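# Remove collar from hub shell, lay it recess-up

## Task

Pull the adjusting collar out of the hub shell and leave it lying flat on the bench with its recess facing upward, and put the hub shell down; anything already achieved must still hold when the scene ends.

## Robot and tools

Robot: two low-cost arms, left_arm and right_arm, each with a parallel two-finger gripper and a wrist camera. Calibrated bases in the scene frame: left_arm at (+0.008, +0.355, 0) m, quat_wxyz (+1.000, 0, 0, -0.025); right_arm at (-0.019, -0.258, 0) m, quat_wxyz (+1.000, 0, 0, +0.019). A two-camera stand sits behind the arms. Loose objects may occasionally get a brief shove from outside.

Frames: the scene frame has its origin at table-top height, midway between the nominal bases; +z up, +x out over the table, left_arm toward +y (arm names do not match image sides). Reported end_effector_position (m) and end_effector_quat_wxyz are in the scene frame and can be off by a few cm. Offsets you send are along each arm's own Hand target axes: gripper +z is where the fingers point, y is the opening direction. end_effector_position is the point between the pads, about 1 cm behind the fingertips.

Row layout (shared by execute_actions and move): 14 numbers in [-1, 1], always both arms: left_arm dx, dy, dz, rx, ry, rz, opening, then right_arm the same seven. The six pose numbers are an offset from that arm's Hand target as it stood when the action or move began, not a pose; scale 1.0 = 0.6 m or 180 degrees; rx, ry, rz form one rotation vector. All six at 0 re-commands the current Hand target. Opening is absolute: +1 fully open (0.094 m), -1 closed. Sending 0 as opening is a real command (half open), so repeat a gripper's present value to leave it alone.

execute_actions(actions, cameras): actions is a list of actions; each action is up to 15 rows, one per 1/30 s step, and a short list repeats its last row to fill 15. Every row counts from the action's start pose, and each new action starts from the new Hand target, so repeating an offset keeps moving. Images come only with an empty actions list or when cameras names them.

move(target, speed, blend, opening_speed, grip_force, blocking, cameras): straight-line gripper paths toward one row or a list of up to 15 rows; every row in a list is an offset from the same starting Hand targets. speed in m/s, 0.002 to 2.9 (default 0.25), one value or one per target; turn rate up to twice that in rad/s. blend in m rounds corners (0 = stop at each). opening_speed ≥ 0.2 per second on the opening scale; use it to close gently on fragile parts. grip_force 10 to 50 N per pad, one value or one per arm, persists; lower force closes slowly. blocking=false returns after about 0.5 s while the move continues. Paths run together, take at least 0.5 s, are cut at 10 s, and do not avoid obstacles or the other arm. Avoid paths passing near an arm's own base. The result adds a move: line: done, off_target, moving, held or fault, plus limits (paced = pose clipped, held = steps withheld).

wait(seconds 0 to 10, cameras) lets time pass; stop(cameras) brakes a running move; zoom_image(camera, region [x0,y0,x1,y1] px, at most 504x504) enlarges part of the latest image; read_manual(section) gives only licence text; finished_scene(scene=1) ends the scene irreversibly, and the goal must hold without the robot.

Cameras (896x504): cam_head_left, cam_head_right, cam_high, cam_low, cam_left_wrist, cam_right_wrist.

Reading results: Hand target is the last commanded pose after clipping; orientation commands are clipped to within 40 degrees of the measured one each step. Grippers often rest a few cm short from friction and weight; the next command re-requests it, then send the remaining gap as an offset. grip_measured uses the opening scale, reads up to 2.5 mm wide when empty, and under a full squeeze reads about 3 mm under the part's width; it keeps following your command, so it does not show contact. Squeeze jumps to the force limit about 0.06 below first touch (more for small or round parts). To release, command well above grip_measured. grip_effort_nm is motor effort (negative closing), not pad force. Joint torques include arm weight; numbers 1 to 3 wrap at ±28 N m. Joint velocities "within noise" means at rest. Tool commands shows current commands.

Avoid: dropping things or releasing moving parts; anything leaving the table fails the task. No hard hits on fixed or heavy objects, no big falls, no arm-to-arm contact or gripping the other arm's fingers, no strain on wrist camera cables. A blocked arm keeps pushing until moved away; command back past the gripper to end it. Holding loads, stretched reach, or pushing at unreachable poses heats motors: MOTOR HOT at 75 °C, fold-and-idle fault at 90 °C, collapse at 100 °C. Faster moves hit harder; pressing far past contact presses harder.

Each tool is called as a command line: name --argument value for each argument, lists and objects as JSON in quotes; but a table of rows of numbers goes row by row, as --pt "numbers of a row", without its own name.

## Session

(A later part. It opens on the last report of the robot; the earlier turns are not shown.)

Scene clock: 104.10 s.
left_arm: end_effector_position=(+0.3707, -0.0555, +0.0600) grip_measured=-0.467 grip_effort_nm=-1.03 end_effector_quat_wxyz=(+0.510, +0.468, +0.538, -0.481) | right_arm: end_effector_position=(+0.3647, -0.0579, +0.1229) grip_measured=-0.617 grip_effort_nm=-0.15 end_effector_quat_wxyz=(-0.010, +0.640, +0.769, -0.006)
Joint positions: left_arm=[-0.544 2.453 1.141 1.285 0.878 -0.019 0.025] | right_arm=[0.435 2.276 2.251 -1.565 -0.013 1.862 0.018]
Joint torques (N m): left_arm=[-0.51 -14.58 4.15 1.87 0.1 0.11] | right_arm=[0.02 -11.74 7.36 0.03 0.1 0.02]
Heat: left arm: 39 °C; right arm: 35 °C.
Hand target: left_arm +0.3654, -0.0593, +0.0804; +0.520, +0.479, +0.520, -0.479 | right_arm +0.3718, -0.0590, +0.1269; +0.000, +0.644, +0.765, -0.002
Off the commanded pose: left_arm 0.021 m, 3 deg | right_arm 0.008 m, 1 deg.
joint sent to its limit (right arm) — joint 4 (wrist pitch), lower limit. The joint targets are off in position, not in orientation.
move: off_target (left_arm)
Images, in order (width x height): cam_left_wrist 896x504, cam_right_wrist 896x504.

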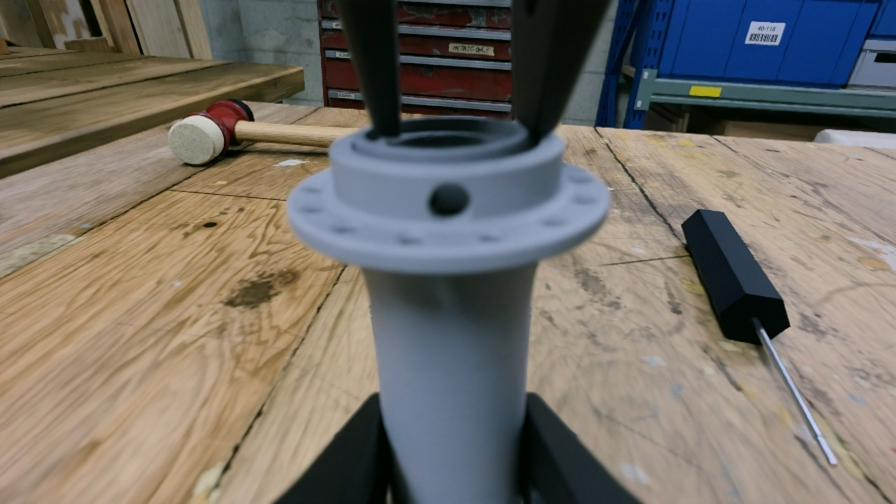

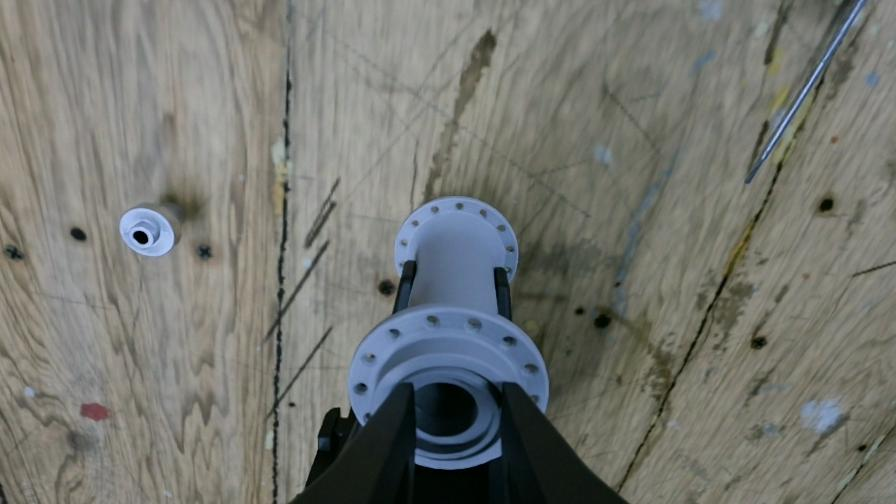

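move --pt "0 0 0 0 0 0 -0.65 0 0.004 -0.01 0 0 0 -0.62" --pt "0 0 0 0 0 0 -0.65 0 0.004 -0.01 0 0 0 -0.38" --pt "0 0 0 0 0 0 -0.65 0 0.005 0.009 0 0 0 -0.38" --speed 0.06 --cameras '["cam_left_wrist","cam_right_wrist"]'

zoom_image --camera "cam_left_wrist" --region '[270, 60, 630, 260]'

Scene clock: 107.77 s.
left_arm: end_effector_position=(+0.3675, -0.0583, +0.0580) grip_measured=-0.467 grip_effort_nm=-1.03 end_effector_quat_wxyz=(+0.504, +0.469, +0.540, -0.483) | right_arm: end_effector_position=(+0.3667, -0.0576, +0.1207) grip_measured=-0.383 grip_effort_nm=0.13 end_effector_quat_wxyz=(-0.010, +0.640, +0.768, -0.007)
Joint positions: left_arm=[-0.552 2.453 1.141 1.274 0.878 -0.019 0.025] | right_arm=[0.434 2.287 2.261 -1.565 -0.013 1.862 0.029]
Joint torques (N m): left_arm=[-0.5 -14.58 4.18 1.97 0.11 0.11] | right_arm=[-0.13 -11.52 6.87 0.13 0.11 0]
Heat: left arm: 40 °C; right arm: 35 °C.
Hand target: left_arm +0.3654, -0.0593, +0.0804; +0.520, +0.479, +0.520, -0.479 | right_arm +0.3748, -0.0585, +0.1215; +0.000, +0.644, +0.765, -0.002
Off the commanded pose: left_arm 0.022 m, 3 deg | right_arm 0.008 m, 1 deg.
move: off_target (left_arm); target 2's new opening was sent with right_arm's hand 0.011 m and 1 deg from that target
Images, in order (width x height): cam_left_wrist 896x504, cam_right_wrist 896x504.

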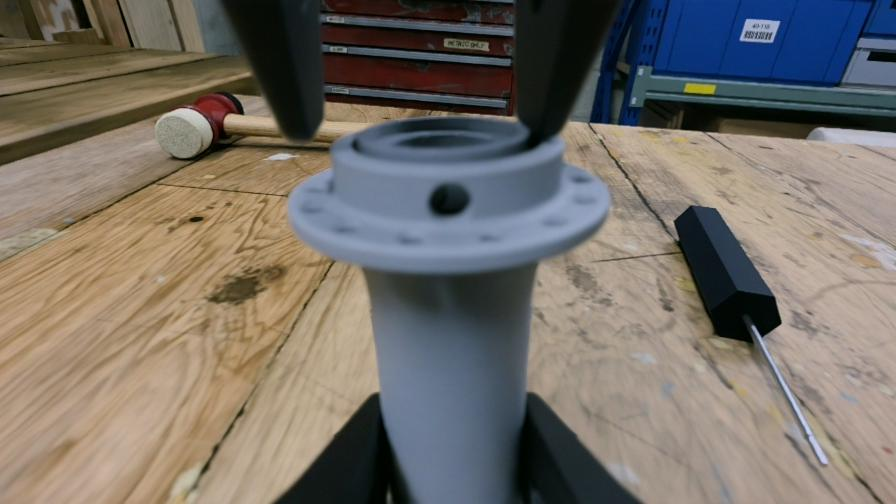

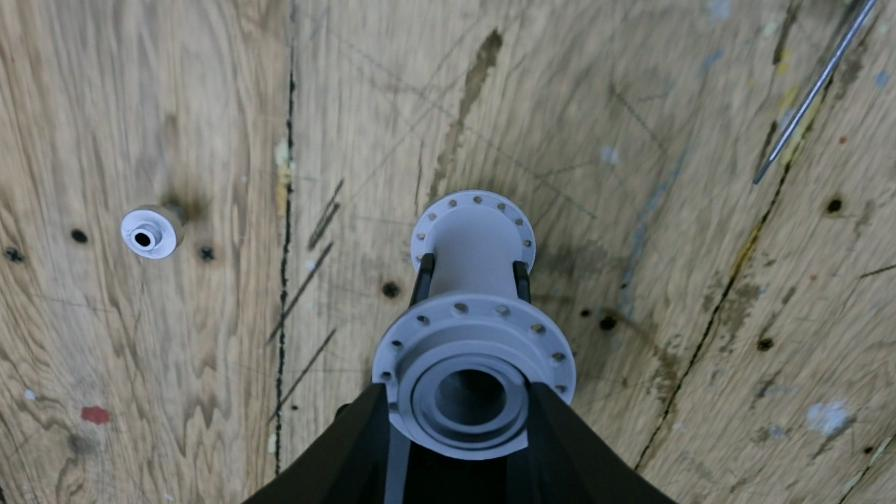

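Scaled by 1.400 from the camera's 896x504 image, which has a finer 1280x720 frame.

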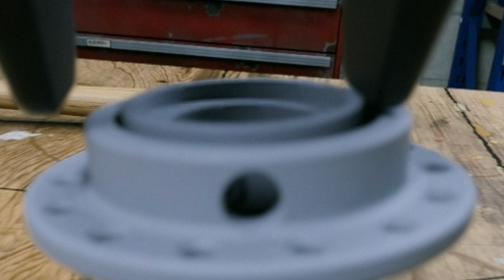

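move --pt "0 0 0 0 0 0 -0.65 0 -0.0025 -0.008 0.03 0 0 -0.34" --pt "0 0 0 0 0 0 -0.65 0 -0.0025 0.002 0.03 0 0 -0.34" --speed 0.06 --cameras '["cam_left_wrist","cam_right_wrist"]'

zoom_image --camera "cam_left_wrist" --region '[270, 60, 630, 260]'

Scene clock: 111.27 s.
left_arm: end_effector_position=(+0.3675, -0.0583, +0.0580) grip_measured=-0.467 grip_effort_nm=-1.04 end_effector_quat_wxyz=(+0.504, +0.469, +0.540, -0.483) | right_arm: end_effector_position=(+0.3673, -0.0575, +0.1206) grip_measured=-0.343 grip_effort_nm=0.13 end_effector_quat_wxyz=(-0.016, +0.641, +0.767, -0.004)
Joint positions: left_arm=[-0.552 2.453 1.141 1.274 0.878 -0.019 0.025] | right_arm=[0.428 2.29 2.265 -1.567 -0.026 1.859 0.031]
Joint torques (N m): left_arm=[-0.49 -14.58 4.18 1.98 0.11 0.11] | right_arm=[-0.64 -11.38 6.65 0.04 -0.02 -0.07]
Heat: left arm: 41 °C; right arm: 35 °C.
Hand target: left_arm +0.3654, -0.0593, +0.0804; +0.520, +0.479, +0.520, -0.479 | right_arm +0.3733, -0.0588, +0.1203; -0.030, +0.643, +0.764, -0.038
Off the commanded pose: left_arm 0.022 m, 3 deg | right_arm 0.006 m, 4 deg.
joint sent to its limit (right arm) — joint 4 (wrist pitch), lower limit. The joint targets are off in position and orientation.
move: off_target (left_arm, right_arm)
Images, in order (width x height): cam_left_wrist 896x504, cam_right_wrist 896x504.

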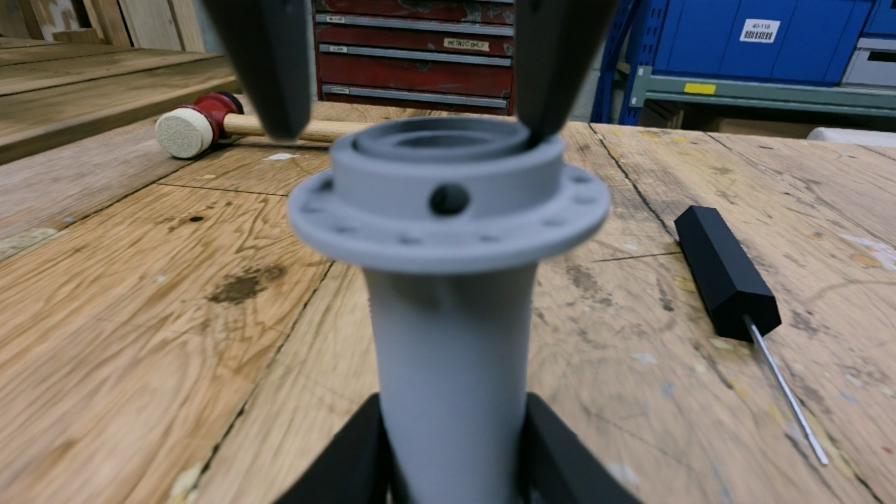

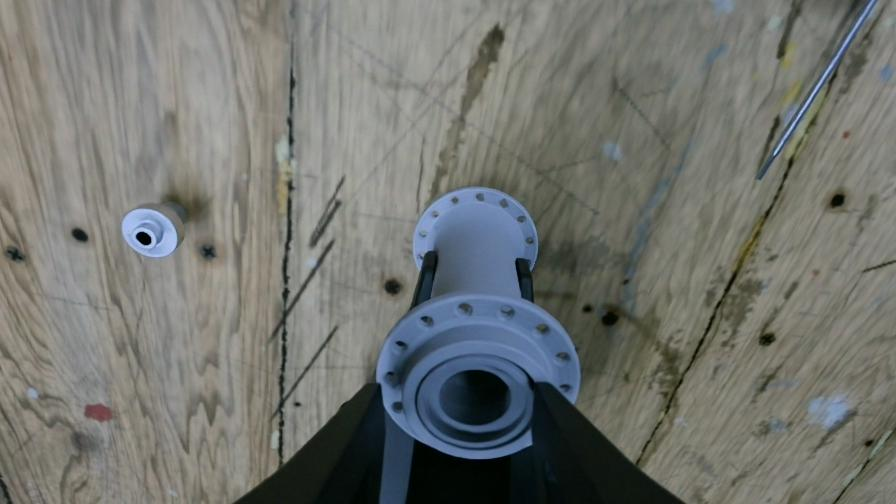

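Scaled by 1.400 from the camera's 896x504 image, which has a finer 1280x720 frame.

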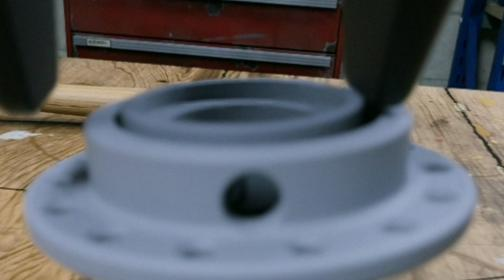

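move --pt "0 0 0 0 0 0 -0.65 0 0 -0.025 0 0 0 -0.34" --pt "0 0 0 0 0 0 -0.65 0 -0.007 -0.025 0 0 0 -0.34" --pt "0 0 0 0 0 0 -0.65 0 -0.007 0.0 0.0 0 0 -0.34" --speed 0.1 --cameras '["cam_left_wrist","cam_right_wrist"]'

zoom_image --camera "cam_left_wrist" --region '[270, 60, 630, 260]'

Scene clock: 114.87 s.
left_arm: end_effector_position=(+0.3675, -0.0583, +0.0580) grip_measured=-0.467 grip_effort_nm=-1.03 end_effector_quat_wxyz=(+0.504, +0.469, +0.540, -0.483) | right_arm: end_effector_position=(+0.3676, -0.0581, +0.1206) grip_measured=-0.343 grip_effort_nm=0.14 end_effector_quat_wxyz=(-0.016, +0.642, +0.766, -0.004)
Joint positions: left_arm=[-0.552 2.453 1.141 1.274 0.878 -0.019 0.025] | right_arm=[0.426 2.29 2.265 -1.567 -0.026 1.859 0.031]
Joint torques (N m): left_arm=[-0.5 -14.58 4.18 1.98 0.11 0.11] | right_arm=[-0.42 -12.51 5.22 0.04 -0.02 -0.04]
Heat: left arm: 42 °C; right arm: 35 °C.
Hand target: left_arm +0.3654, -0.0593, +0.0804; +0.520, +0.479, +0.520, -0.479 | right_arm +0.3692, -0.0595, +0.1207; -0.030, +0.643, +0.764, -0.038
Off the commanded pose: left_arm 0.022 m, 3 deg | right_arm 0.002 m, 4 deg.
joint sent to its limit (right arm) — joint 4 (wrist pitch), lower limit. The joint targets are off in position and orientation.
move: off_target (left_arm, right_arm)
Images, in order (width x height): cam_left_wrist 896x504, cam_right_wrist 896x504.

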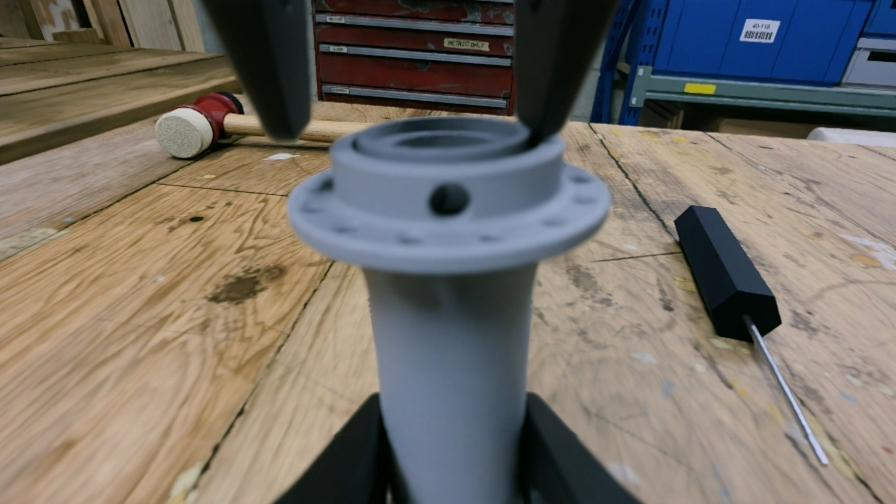

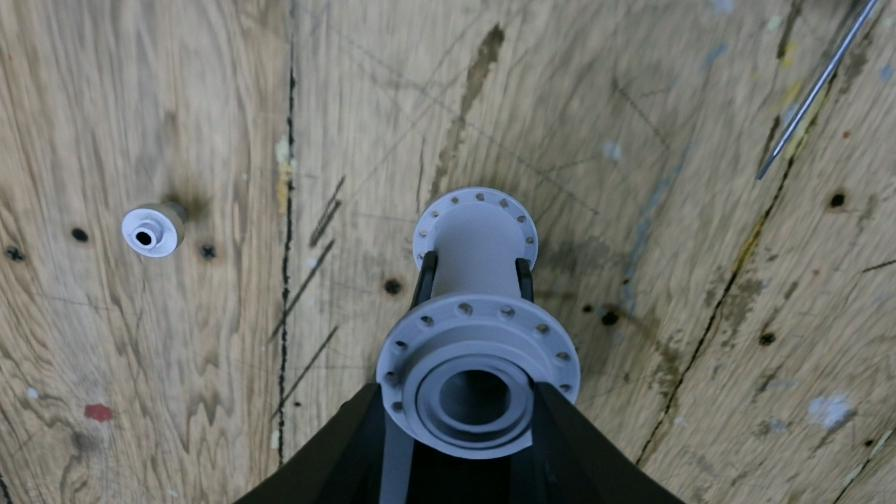

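Scaled by 1.400 from the camera's 896x504 image, which has a finer 1280x720 frame.

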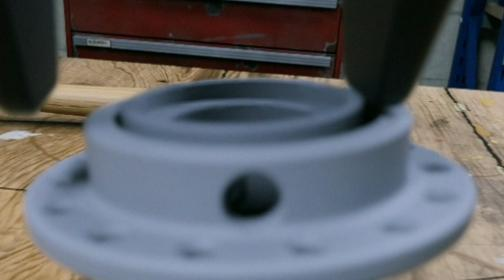

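move --pt "0 0 0 0 0 0 -0.65 0 0 -0.025 0 0 0 -0.34" --pt "0 0 0 0 0 0 -0.65 0 -0.007 -0.025 0 0 0 -0.34" --pt "0 0 0 0 0 0 -0.65 0 -0.007 0.002 0.0 0 0 -0.34" --speed 0.1 --cameras '["cam_left_wrist","cam_right_wrist"]'

zoom_image --camera "cam_left_wrist" --region '[270, 60, 630, 260]'

Scene clock: 117.90 s.
left_arm: end_effector_position=(+0.3674, -0.0582, +0.0572) grip_measured=-0.467 grip_effort_nm=-1.03 end_effector_quat_wxyz=(+0.503, +0.470, +0.541, -0.483) | right_arm: end_effector_position=(+0.3661, -0.0578, +0.1191) grip_measured=-0.343 grip_effort_nm=0.13 end_effector_quat_wxyz=(-0.018, +0.641, +0.767, -0.007)
Joint positions: left_arm=[-0.552 2.453 1.141 1.269 0.878 -0.018 0.025] | right_arm=[0.428 2.29 2.259 -1.567 -0.028 1.859 0.031]
Joint torques (N m): left_arm=[-0.49 -14.58 4.18 2.03 0.11 0.11] | right_arm=[-0.21 -13.39 4.23 0.03 -0.01 -0.02]
Heat: left arm: 42 °C; right arm: 35 °C.
Hand target: left_arm +0.3654, -0.0593, +0.0804; +0.520, +0.479, +0.520, -0.479 | right_arm +0.3650, -0.0602, +0.1199; -0.030, +0.643, +0.764, -0.038
Off the commanded pose: left_arm 0.023 m, 3 deg | right_arm 0.003 m, 4 deg.
joint sent to its limit (right arm) — joint 4 (wrist pitch), lower limit. The joint targets are off in position and orientation.
move: off_target (left_arm, right_arm)
Images, in order (width x height): cam_left_wrist 896x504, cam_right_wrist 896x504.

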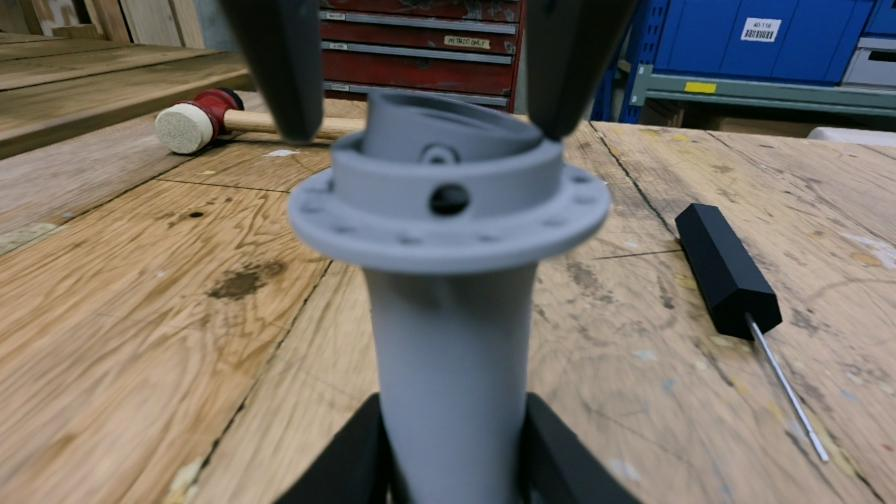

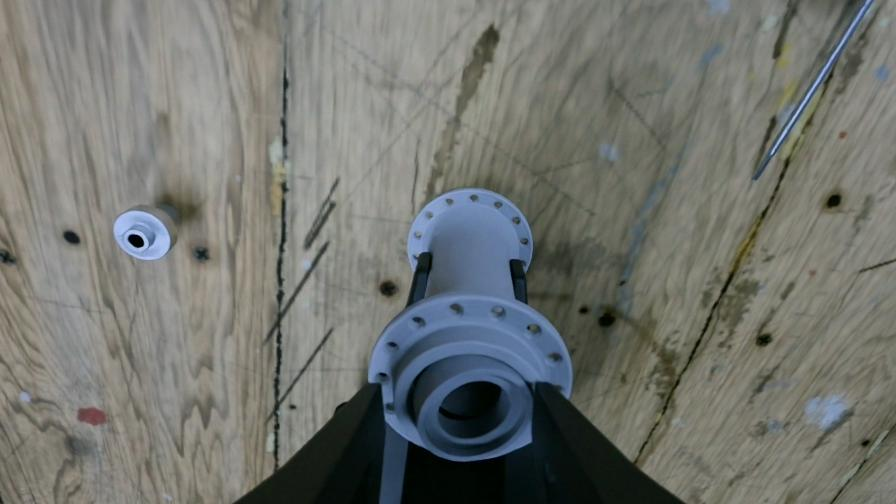

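Scaled by 1.400 from the camera's 896x504 image, which has a finer 1280x720 frame.

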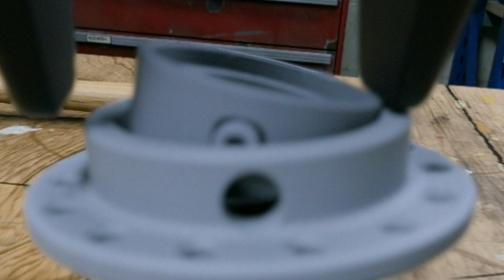

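move --target '[0,0,0,0,0,0,-0.65,0,0,0,0,0,0,-0.62]' --opening_speed 0.3 --cameras '["cam_left_wrist","cam_right_wrist"]'

zoom_image --camera "cam_left_wrist" --region '[270, 60, 630, 260]'

Scene clock: 119.87 s.
left_arm: end_effector_position=(+0.3706, -0.0555, +0.0569) grip_measured=-0.467 grip_effort_nm=-1.03 end_effector_quat_wxyz=(+0.505, +0.467, +0.544, -0.481) | right_arm: end_effector_position=(+0.3653, -0.0564, +0.1192) grip_measured=-0.617 grip_effort_nm=-0.15 end_effector_quat_wxyz=(-0.019, +0.640, +0.768, -0.007)
Joint positions: left_arm=[-0.544 2.453 1.141 1.268 0.878 -0.018 0.025] | right_arm=[0.431 2.29 2.259 -1.567 -0.03 1.859 0.018]
Joint torques (N m): left_arm=[-0.5 -14.57 4.18 2.05 0.11 0.11] | right_arm=[-0.24 -13.39 4.21 0.03 0.01 -0.02]
Motor temperatures (°C): left_arm=[27 43 28 34 25 25 28] | right_arm=[26 35 35 25 27 25 27]
Heat: left arm: 43 °C; right arm: 35 °C.
Hand target: left_arm +0.3654, -0.0593, +0.0804; +0.520, +0.479, +0.520, -0.479 | right_arm +0.3650, -0.0602, +0.1199; -0.030, +0.643, +0.764, -0.038
Off the commanded pose: left_arm 0.024 m, 4 deg | right_arm 0.004 m, 4 deg.
joint sent to its limit (right arm) — joint 4 (wrist pitch), lower limit. The joint targets are off in position and orientation.
move: off_target (left_arm, right_arm)
Images, in order (width x height): cam_left_wrist 896x504, cam_right_wrist 896x504.

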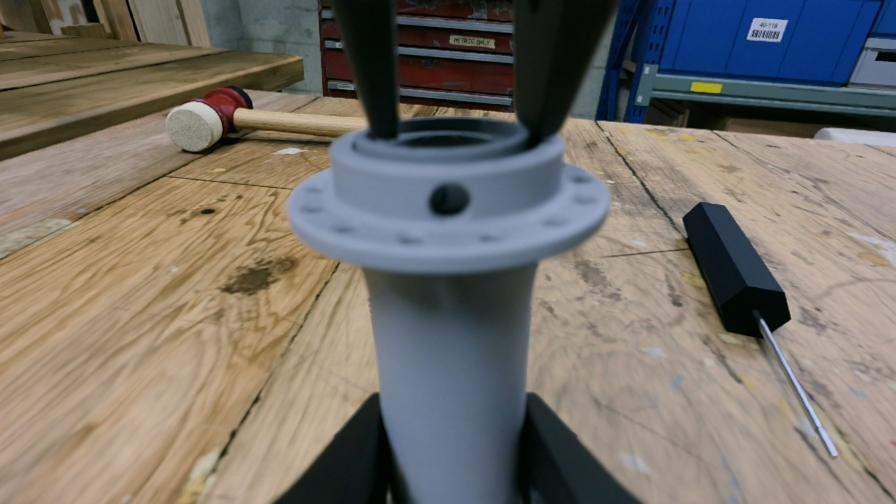

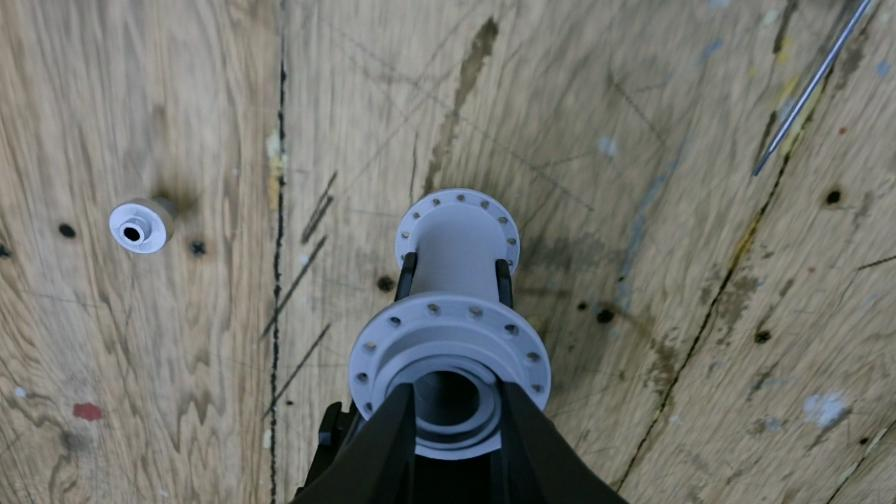

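Scaled by 1.400 from the camera's 896x504 image, which has a finer 1280x720 frame.

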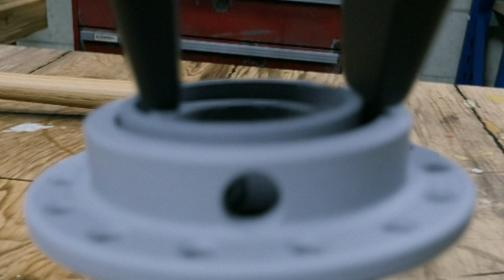

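move --pt "0 0 0 0 0 0 -0.65 0 0 -0.02 0 0 0 -0.62" --pt "0 0 0 0 0 0 -0.65 0 0.006 -0.02 0.02 0 0 -0.32" --pt "0 0 0 0 0 0 -0.65 0 0.006 0.0 0.02 0 0 -0.32" --speed 0.1 --cameras '["cam_left_wrist"]'

zoom_image --camera "cam_left_wrist" --region '[270, 60, 630, 260]'

Scene clock: 126.20 s.
left_arm: end_effector_position=(+0.3700, -0.0560, +0.0569) grip_measured=-0.467 grip_effort_nm=-1.04 end_effector_quat_wxyz=(+0.504, +0.468, +0.543, -0.481) | right_arm: end_effector_position=(+0.3654, -0.0555, +0.1192) grip_measured=-0.323 grip_effort_nm=0.14 end_effector_quat_wxyz=(-0.026, +0.641, +0.767, -0.003)
Joint positions: left_arm=[-0.546 2.453 1.141 1.268 0.878 -0.018 0.025] | right_arm=[0.426 2.29 2.259 -1.565 -0.045 1.856 0.032]
Joint torques (N m): left_arm=[-0.49 -14.58 4.19 2.05 0.11 0.11] | right_arm=[-0.59 -12.42 5.35 0.02 -0.02 -0.07]
Heat: left arm: 44 °C; right arm: 35 °C.
Hand target: left_arm +0.3654, -0.0593, +0.0804; +0.520, +0.479, +0.520, -0.479 | right_arm +0.3685, -0.0596, +0.1196; -0.050, +0.642, +0.763, -0.062
Off the commanded pose: left_arm 0.024 m, 4 deg | right_arm 0.005 m, 7 deg.
joint sent to its limit (right arm) — joint 4 (wrist pitch), lower limit. The joint targets are off in position and orientation.
move: off_target (left_arm, right_arm); target 2's new opening was sent with right_arm's hand 0.013 m and 7 deg from that target
Images, in order (width x height): cam_left_wrist 896x504.

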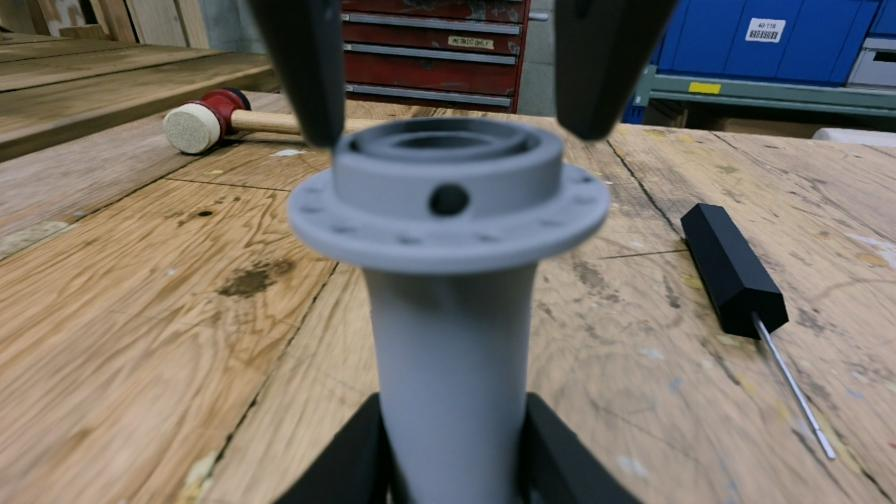

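Scaled by 1.400 from the camera's 896x504 image, which has a finer 1280x720 frame.

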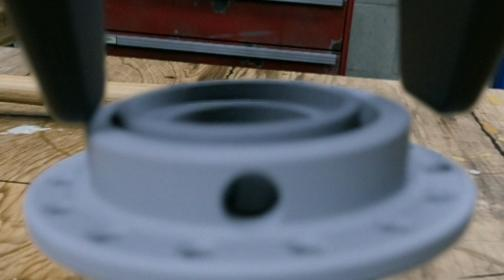

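move --target '[0,0,0,0,0,0,-0.65,0,0.002,0.002,0,0,0,-0.62]' --opening_speed 0.3 --cameras '["cam_left_wrist"]'

zoom_image --camera "cam_left_wrist" --region '[270, 60, 630, 260]'

Scene clock: 128.37 s.
left_arm: end_effector_position=(+0.3709, -0.0549, +0.0566) grip_measured=-0.467 grip_effort_nm=-1.03 end_effector_quat_wxyz=(+0.504, +0.467, +0.544, -0.481) | right_arm: end_effector_position=(+0.3652, -0.0553, +0.1193) grip_measured=-0.617 grip_effort_nm=-0.15 end_effector_quat_wxyz=(-0.026, +0.640, +0.768, -0.002)
Joint positions: left_arm=[-0.543 2.453 1.141 1.266 0.879 -0.018 0.025] | right_arm=[0.426 2.29 2.259 -1.565 -0.046 1.854 0.018]
Joint torques (N m): left_arm=[-0.5 -14.6 4.19 2.05 0.11 0.11] | right_arm=[-0.64 -11.89 5.67 0.03 -0.01 -0.07]
Heat: left arm: 44 °C; right arm: 35 °C.
Hand target: left_arm +0.3654, -0.0593, +0.0804; +0.520, +0.479, +0.520, -0.479 | right_arm +0.3695, -0.0594, +0.1182; -0.050, +0.642, +0.763, -0.062
Off the commanded pose: left_arm 0.025 m, 4 deg | right_arm 0.006 m, 7 deg.
joint sent to its limit (right arm) — joint 4 (wrist pitch), lower limit. The joint targets are off in position and orientation.
move: off_target (left_arm, right_arm)
Images, in order (width x height): cam_left_wrist 896x504.

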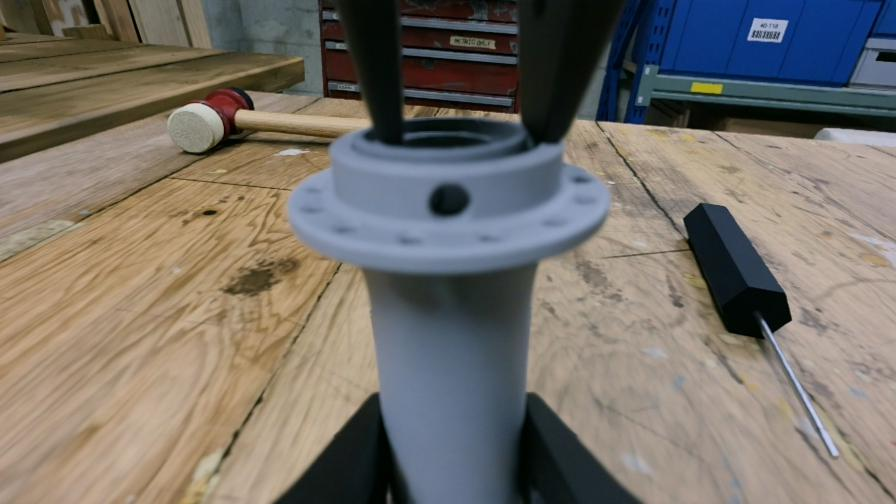

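Scaled by 1.400 from the camera's 896x504 image, which has a finer 1280x720 frame.

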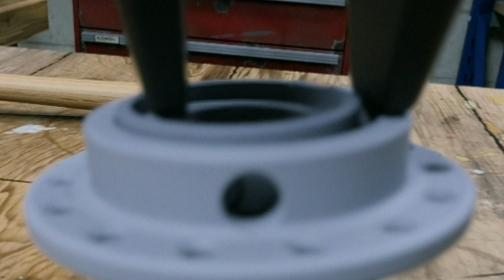

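move --target '[0,0,0,0,0,0,-0.65,0,0,0.003,0,0,0,-1]' --opening_speed 0.4 --cameras '["cam_left_wrist"]'

zoom_image --camera "cam_left_wrist" --region '[270, 60, 630, 260]'

Scene clock: 130.63 s.
left_arm: end_effector_position=(+0.3728, -0.0547, +0.0560) grip_measured=-0.467 grip_effort_nm=-1.03 end_effector_quat_wxyz=(+0.505, +0.464, +0.548, -0.478) | right_arm: end_effector_position=(+0.3615, -0.0556, +0.1188) grip_measured=-0.995 grip_effort_nm=-0.28 end_effector_quat_wxyz=(-0.033, +0.640, +0.767, -0.008)
Joint positions: left_arm=[-0.543 2.453 1.141 1.263 0.869 -0.018 0.025] | right_arm=[0.426 2.292 2.259 -1.579 -0.054 1.854 0]
Joint torques (N m): left_arm=[-0.5 -14.57 4.23 2.09 0.22 0.11] | right_arm=[-0.64 -11.67 5.55 0.14 0.04 -0.06]
Heat: left arm: 45 °C; right arm: 36 °C.
Hand target: left_arm +0.3654, -0.0593, +0.0804; +0.520, +0.479, +0.520, -0.479 | right_arm +0.3692, -0.0595, +0.1164; -0.050, +0.642, +0.763, -0.062
Off the commanded pose: left_arm 0.026 m, 4 deg | right_arm 0.009 m, 6 deg.
joint read past its limit (right arm) — joint 4 (wrist pitch), lower limit.
joint sent to its limit (right arm) — joint 4 (wrist pitch), lower limit. The joint targets are off in position and orientation.
move: off_target (left_arm, right_arm)
Images, in order (width x height): cam_left_wrist 896x504.

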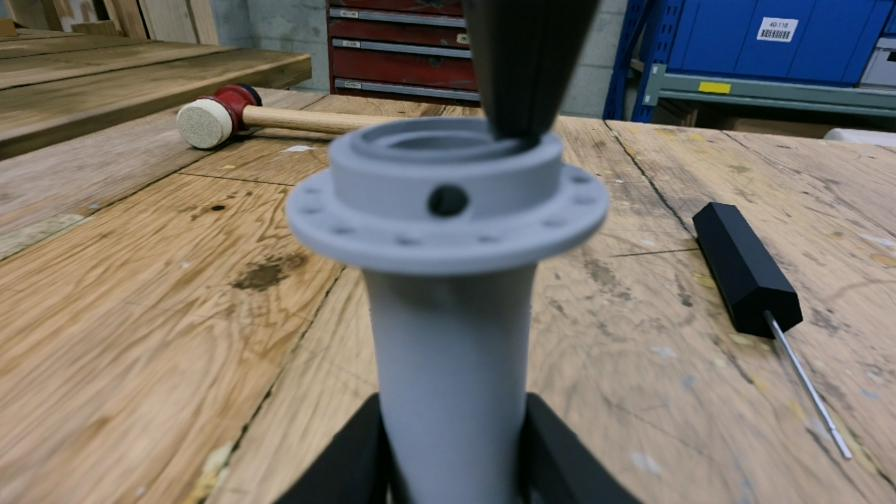

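Scaled by 1.400 from the camera's 896x504 image, which has a finer 1280x720 frame.

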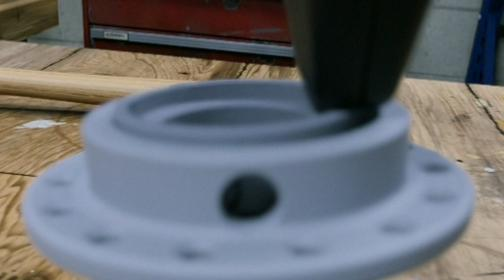

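move --pt "0 0 0 0 0 0 -0.65 0 0 -0.025 -0.05 0 0 -1" --pt "0 0 0 0 0 0 -0.65 0 0.002 -0.025 -0.05 0 0 -0.2" --pt "0 0 0 0 0 0 -0.65 0 0.002 0.003 -0.05 0 0 -0.2" --speed 0.1 --cameras '["cam_left_wrist"]'

zoom_image --camera "cam_left_wrist" --region '[270, 60, 630, 260]'

Scene clock: 136.33 s.
left_arm: end_effector_position=(+0.3663, -0.0580, +0.0529) grip_measured=-0.467 grip_effort_nm=-1.03 end_effector_quat_wxyz=(+0.498, +0.470, +0.547, -0.482) | right_arm: end_effector_position=(+0.3642, -0.0590, +0.1076) grip_measured=-0.203 grip_effort_nm=0.13 end_effector_quat_wxyz=(-0.016, +0.638, +0.770, -0.018)
Joint positions: left_arm=[-0.553 2.453 1.136 1.254 0.875 -0.012 0.025] | right_arm=[0.432 2.292 2.215 -1.539 -0.016 1.854 0.037]
Joint torques (N m): left_arm=[-0.47 -14.57 4.53 2.2 0.15 0.1] | right_arm=[0.32 -14.99 4.12 0.32 0.12 0.09]
Heat: left arm: 46 °C; right arm: 37 °C.
Hand target: left_arm +0.3654, -0.0593, +0.0804; +0.520, +0.479, +0.520, -0.479 | right_arm +0.3701, -0.0593, +0.1144; +0.000, +0.644, +0.765, -0.002
Off the commanded pose: left_arm 0.028 m, 4 deg | right_arm 0.009 m, 3 deg.
move: off_target (left_arm, right_arm); target 2's new opening was sent with right_arm's hand 0.016 m and 3 deg from that target
Images, in order (width x height): cam_left_wrist 896x504.

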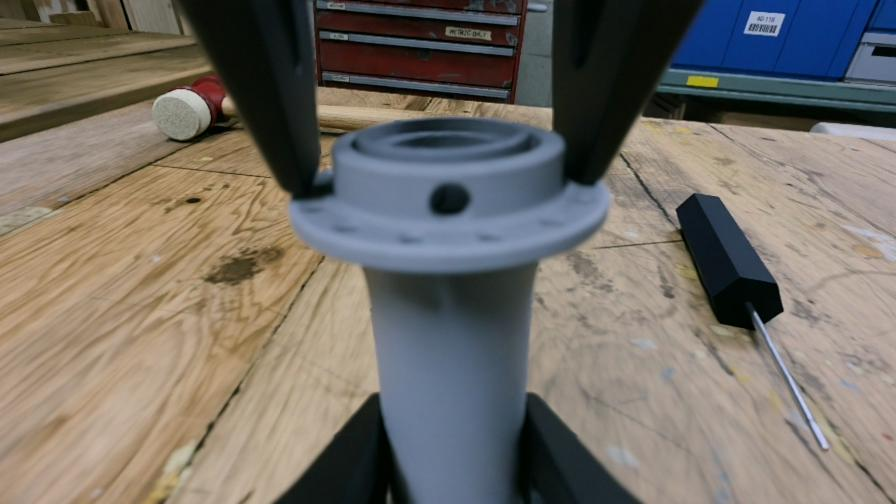

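Scaled by 1.400 from the camera's 896x504 image, which has a finer 1280x720 frame.

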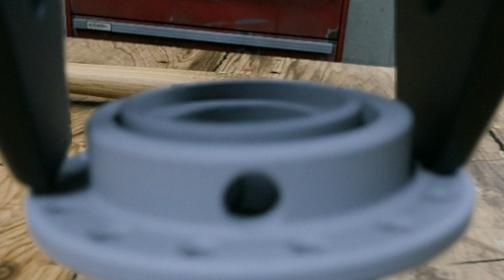

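move --target '[0,0,0,0,0,0,-0.65,0,-0.001,-0.009,0,0,0,-0.2]' --speed 0.1 --cameras '["cam_left_wrist"]'

zoom_image --camera "cam_left_wrist" --region '[270, 60, 630, 260]'

Scene clock: 137.90 s.
left_arm: end_effector_position=(+0.3663, -0.0580, +0.0529) grip_measured=-0.467 grip_effort_nm=-1.04 end_effector_quat_wxyz=(+0.498, +0.470, +0.547, -0.482) | right_arm: end_effector_position=(+0.3642, -0.0590, +0.1076) grip_measured=-0.203 grip_effort_nm=0.13 end_effector_quat_wxyz=(-0.016, +0.638, +0.770, -0.018)
Joint positions: left_arm=[-0.553 2.453 1.136 1.254 0.875 -0.012 0.025] | right_arm=[0.432 2.292 2.215 -1.539 -0.016 1.854 0.037]
Joint torques (N m): left_arm=[-0.47 -14.56 4.53 2.2 0.15 0.1] | right_arm=[0.36 -14.94 5.68 0.11 0.12 0.1]
Heat: left arm: 46 °C; right arm: 37 °C.
Hand target: left_arm +0.3654, -0.0593, +0.0804; +0.520, +0.479, +0.520, -0.479 | right_arm +0.3695, -0.0594, +0.1198; +0.000, +0.644, +0.765, -0.002
Off the commanded pose: left_arm 0.028 m, 4 deg | right_arm 0.013 m, 3 deg.
move: off_target (left_arm, right_arm)
Images, in order (width x height): cam_left_wrist 896x504.

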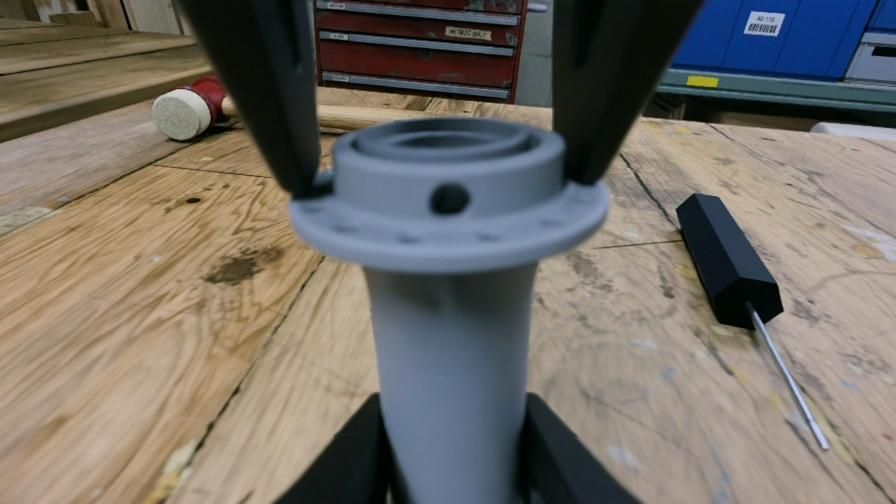

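Scaled by 1.400 from the camera's 896x504 image, which has a finer 1280x720 frame.

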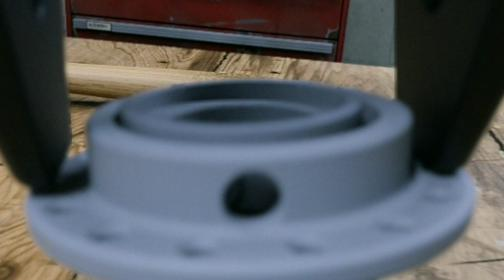

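move --target '[0,0,0,0,0,0,-0.65,0,0,-0.008,0,0,0,-0.2]' --speed 0.1 --cameras '["cam_left_wrist"]'

zoom_image --camera "cam_left_wrist" --region '[270, 60, 630, 260]'

Scene clock: 139.70 s.
left_arm: end_effector_position=(+0.3670, -0.0575, +0.0529) grip_measured=-0.467 grip_effort_nm=-1.03 end_effector_quat_wxyz=(+0.497, +0.468, +0.549, -0.483) | right_arm: end_effector_position=(+0.3651, -0.0586, +0.1087) grip_measured=-0.203 grip_effort_nm=0.13 end_effector_quat_wxyz=(-0.015, +0.638, +0.770, -0.016)
Joint positions: left_arm=[-0.552 2.453 1.136 1.254 0.875 -0.016 0.025] | right_arm=[0.432 2.292 2.219 -1.539 -0.016 1.854 0.037]
Joint torques (N m): left_arm=[-0.47 -14.56 4.53 2.2 0.15 0.1] | right_arm=[0.35 -14.54 7.31 -0.11 0.13 0.09]
Heat: left arm: 46 °C; right arm: 37 °C.
Hand target: left_arm +0.3654, -0.0593, +0.0804; +0.520, +0.479, +0.520, -0.479 | right_arm +0.3695, -0.0594, +0.1246; +0.000, +0.644, +0.765, -0.002
Off the commanded pose: left_arm 0.028 m, 4 deg | right_arm 0.017 m, 3 deg.
move: off_target (left_arm, right_arm)
Images, in order (width x height): cam_left_wrist 896x504.

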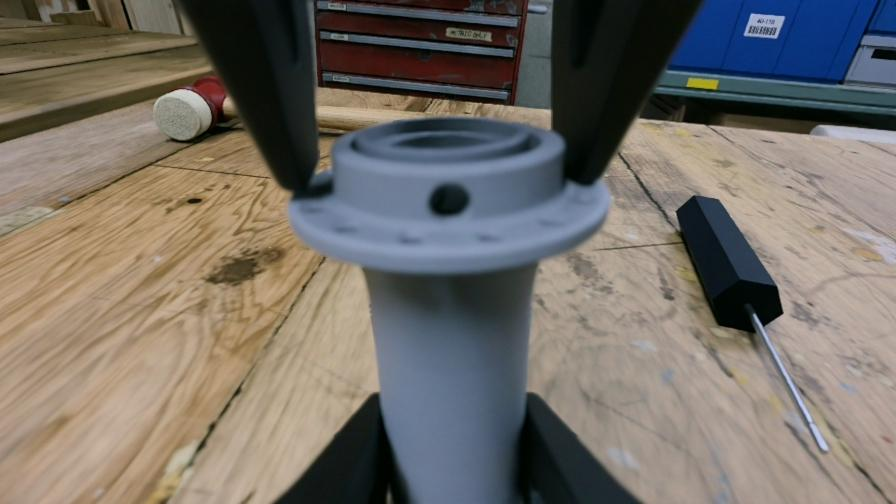

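Scaled by 1.400 from the camera's 896x504 image, which has a finer 1280x720 frame.

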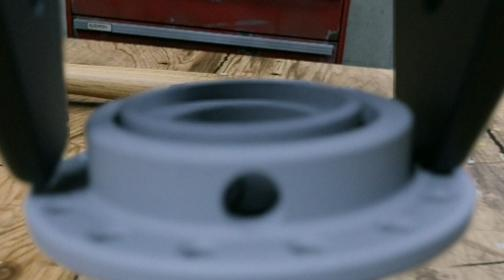

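move --target '[0,0,0,0,0,0,-0.65,0,-0.002,-0.0105,0.01,0,0,-0.22]' --speed 0.1 --cameras '["cam_left_wrist"]'

zoom_image --camera "cam_left_wrist" --region '[270, 60, 630, 260]'

Scene clock: 141.07 s.
left_arm: end_effector_position=(+0.3676, -0.0569, +0.0529) grip_measured=-0.467 grip_effort_nm=-1.03 end_effector_quat_wxyz=(+0.498, +0.468, +0.549, -0.482) | right_arm: end_effector_position=(+0.3662, -0.0580, +0.1124) grip_measured=-0.217 grip_effort_nm=-0.15 end_effector_quat_wxyz=(-0.014, +0.638, +0.770, -0.012)
Joint positions: left_arm=[-0.55 2.453 1.136 1.254 0.875 -0.016 0.025] | right_arm=[0.432 2.292 2.235 -1.547 -0.016 1.854 0.037]
Joint torques (N m): left_arm=[-0.47 -14.57 4.53 2.2 0.15 0.1] | right_arm=[0.14 -15.08 7.25 -0.19 0.05 0.07]
Heat: left arm: 47 °C; right arm: 38 °C.
Hand target: left_arm +0.3654, -0.0593, +0.0804; +0.520, +0.479, +0.520, -0.479 | right_arm +0.3683, -0.0596, +0.1309; -0.010, +0.644, +0.765, -0.014
Off the commanded pose: left_arm 0.028 m, 4 deg | right_arm 0.019 m, 1 deg.
joint sent to its limit (right arm) — joint 4 (wrist pitch), lower limit. The joint targets are off in position, not in orientation.
move: off_target (left_arm, right_arm)
Images, in order (width x height): cam_left_wrist 896x504.

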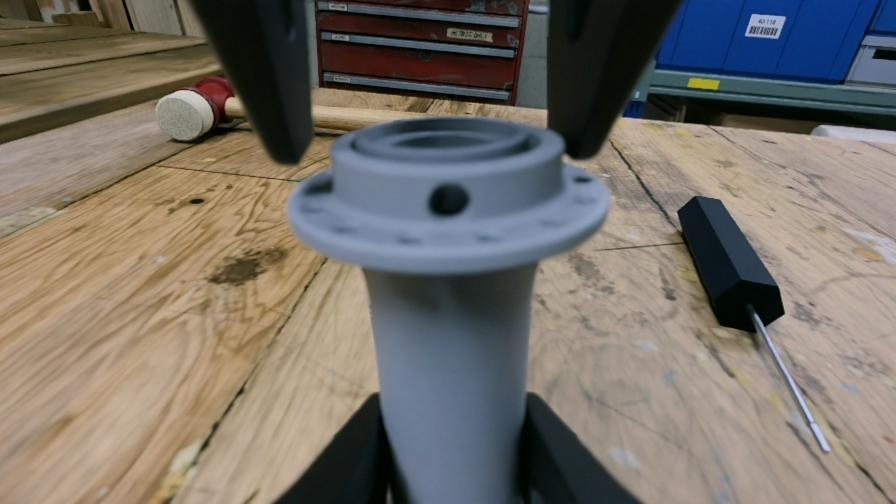

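Scaled by 1.400 from the camera's 896x504 image, which has a finer 1280x720 frame.

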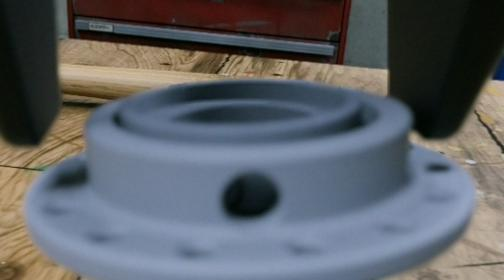

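move --target '[0,0,0,0,0,0,-0.65,0,-0.004,-0.006,0,0,0,-0.22]' --speed 0.05 --cameras '["cam_left_wrist"]'

Scene clock: 144.00 s.
left_arm: end_effector_position=(+0.3676, -0.0569, +0.0529) grip_measured=-0.467 grip_effort_nm=-1.04 end_effector_quat_wxyz=(+0.498, +0.468, +0.549, -0.482) | right_arm: end_effector_position=(+0.3662, -0.0580, +0.1124) grip_measured=-0.217 grip_effort_nm=-0.15 end_effector_quat_wxyz=(-0.014, +0.638, +0.770, -0.012)
Joint positions: left_arm=[-0.55 2.453 1.136 1.254 0.875 -0.016 0.025] | right_arm=[0.432 2.292 2.235 -1.547 -0.016 1.854 0.037]
Joint torques (N m): left_arm=[-0.46 -14.56 4.55 2.2 0.15 0.1] | right_arm=[0.24 -16.51 6.48 -0.19 0.05 0.09]
Heat: left arm: 47 °C; right arm: 38 °C.
Hand target: left_arm +0.3654, -0.0593, +0.0804; +0.520, +0.479, +0.520, -0.479 | right_arm +0.3661, -0.0600, +0.1346; -0.010, +0.644, +0.765, -0.014
Off the commanded pose: left_arm 0.028 m, 4 deg | right_arm 0.022 m, 1 deg.
joint sent to its limit (right arm) — joint 4 (wrist pitch), lower limit. The joint targets are off in position, not in orientation.
move: off_target (left_arm, right_arm)
Images, in order (width x height): cam_left_wrist 896x504.

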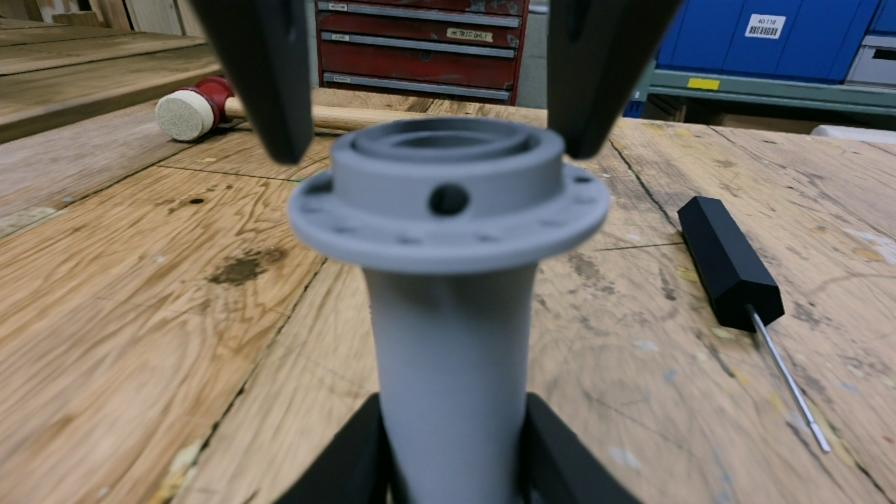

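move --target '[0,0,0,0,0,0,-0.65,0,-0.006,-0.006,0,0,0,-0.22]' --speed 0.05 --cameras '["cam_left_wrist"]'

zoom_image --camera "cam_left_wrist" --region '[270, 60, 630, 260]'

Scene clock: 146.07 s.
left_arm: end_effector_position=(+0.3676, -0.0569, +0.0529) grip_measured=-0.467 grip_effort_nm=-1.03 end_effector_quat_wxyz=(+0.498, +0.468, +0.549, -0.482) | right_arm: end_effector_position=(+0.3662, -0.0580, +0.1175) grip_measured=-0.217 grip_effort_nm=-0.15 end_effector_quat_wxyz=(-0.011, +0.638, +0.770, -0.006)
Joint positions: left_arm=[-0.55 2.453 1.136 1.254 0.875 -0.016 0.025] | right_arm=[0.432 2.28 2.235 -1.547 -0.016 1.856 0.037]
Joint torques (N m): left_arm=[-0.47 -14.56 4.53 2.2 0.14 0.1] | right_arm=[0.43 -16.96 5.39 -0.17 0.05 0.1]
Heat: left arm: 47 °C; right arm: 39 °C.
Hand target: left_arm +0.3654, -0.0593, +0.0804; +0.520, +0.479, +0.520, -0.479 | right_arm +0.3627, -0.0606, +0.1383; -0.010, +0.644, +0.765, -0.014
Off the commanded pose: left_arm 0.028 m, 4 deg | right_arm 0.021 m, 1 deg.
joint sent to its limit (right arm) — joint 4 (wrist pitch), lower limit. The joint targets are off in position, not in orientation.
move: off_target (left_arm, right_arm)
Images, in order (width x height): cam_left_wrist 896x504.

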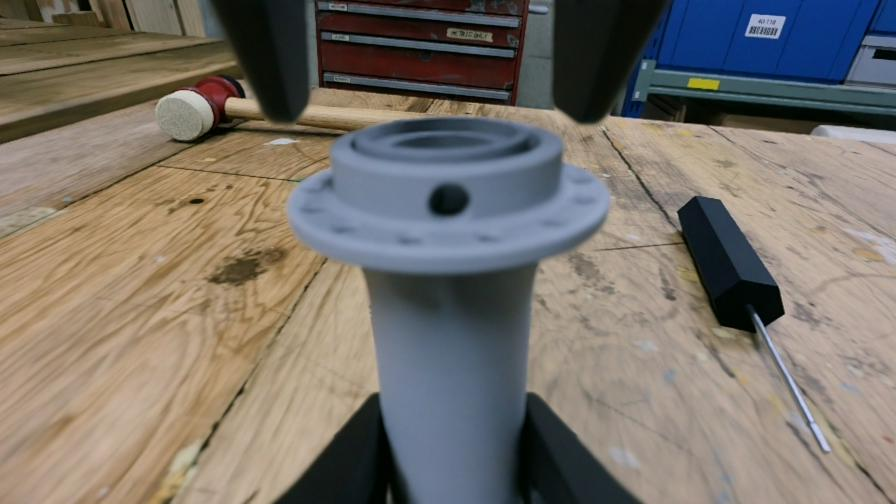

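Scaled by 1.400 from the camera's 896x504 image, which has a finer 1280x720 frame.

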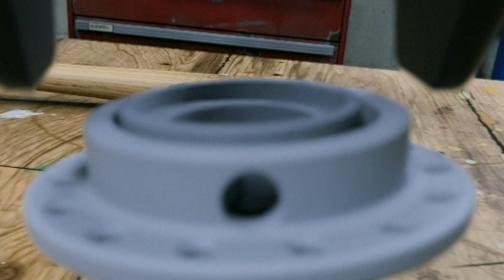

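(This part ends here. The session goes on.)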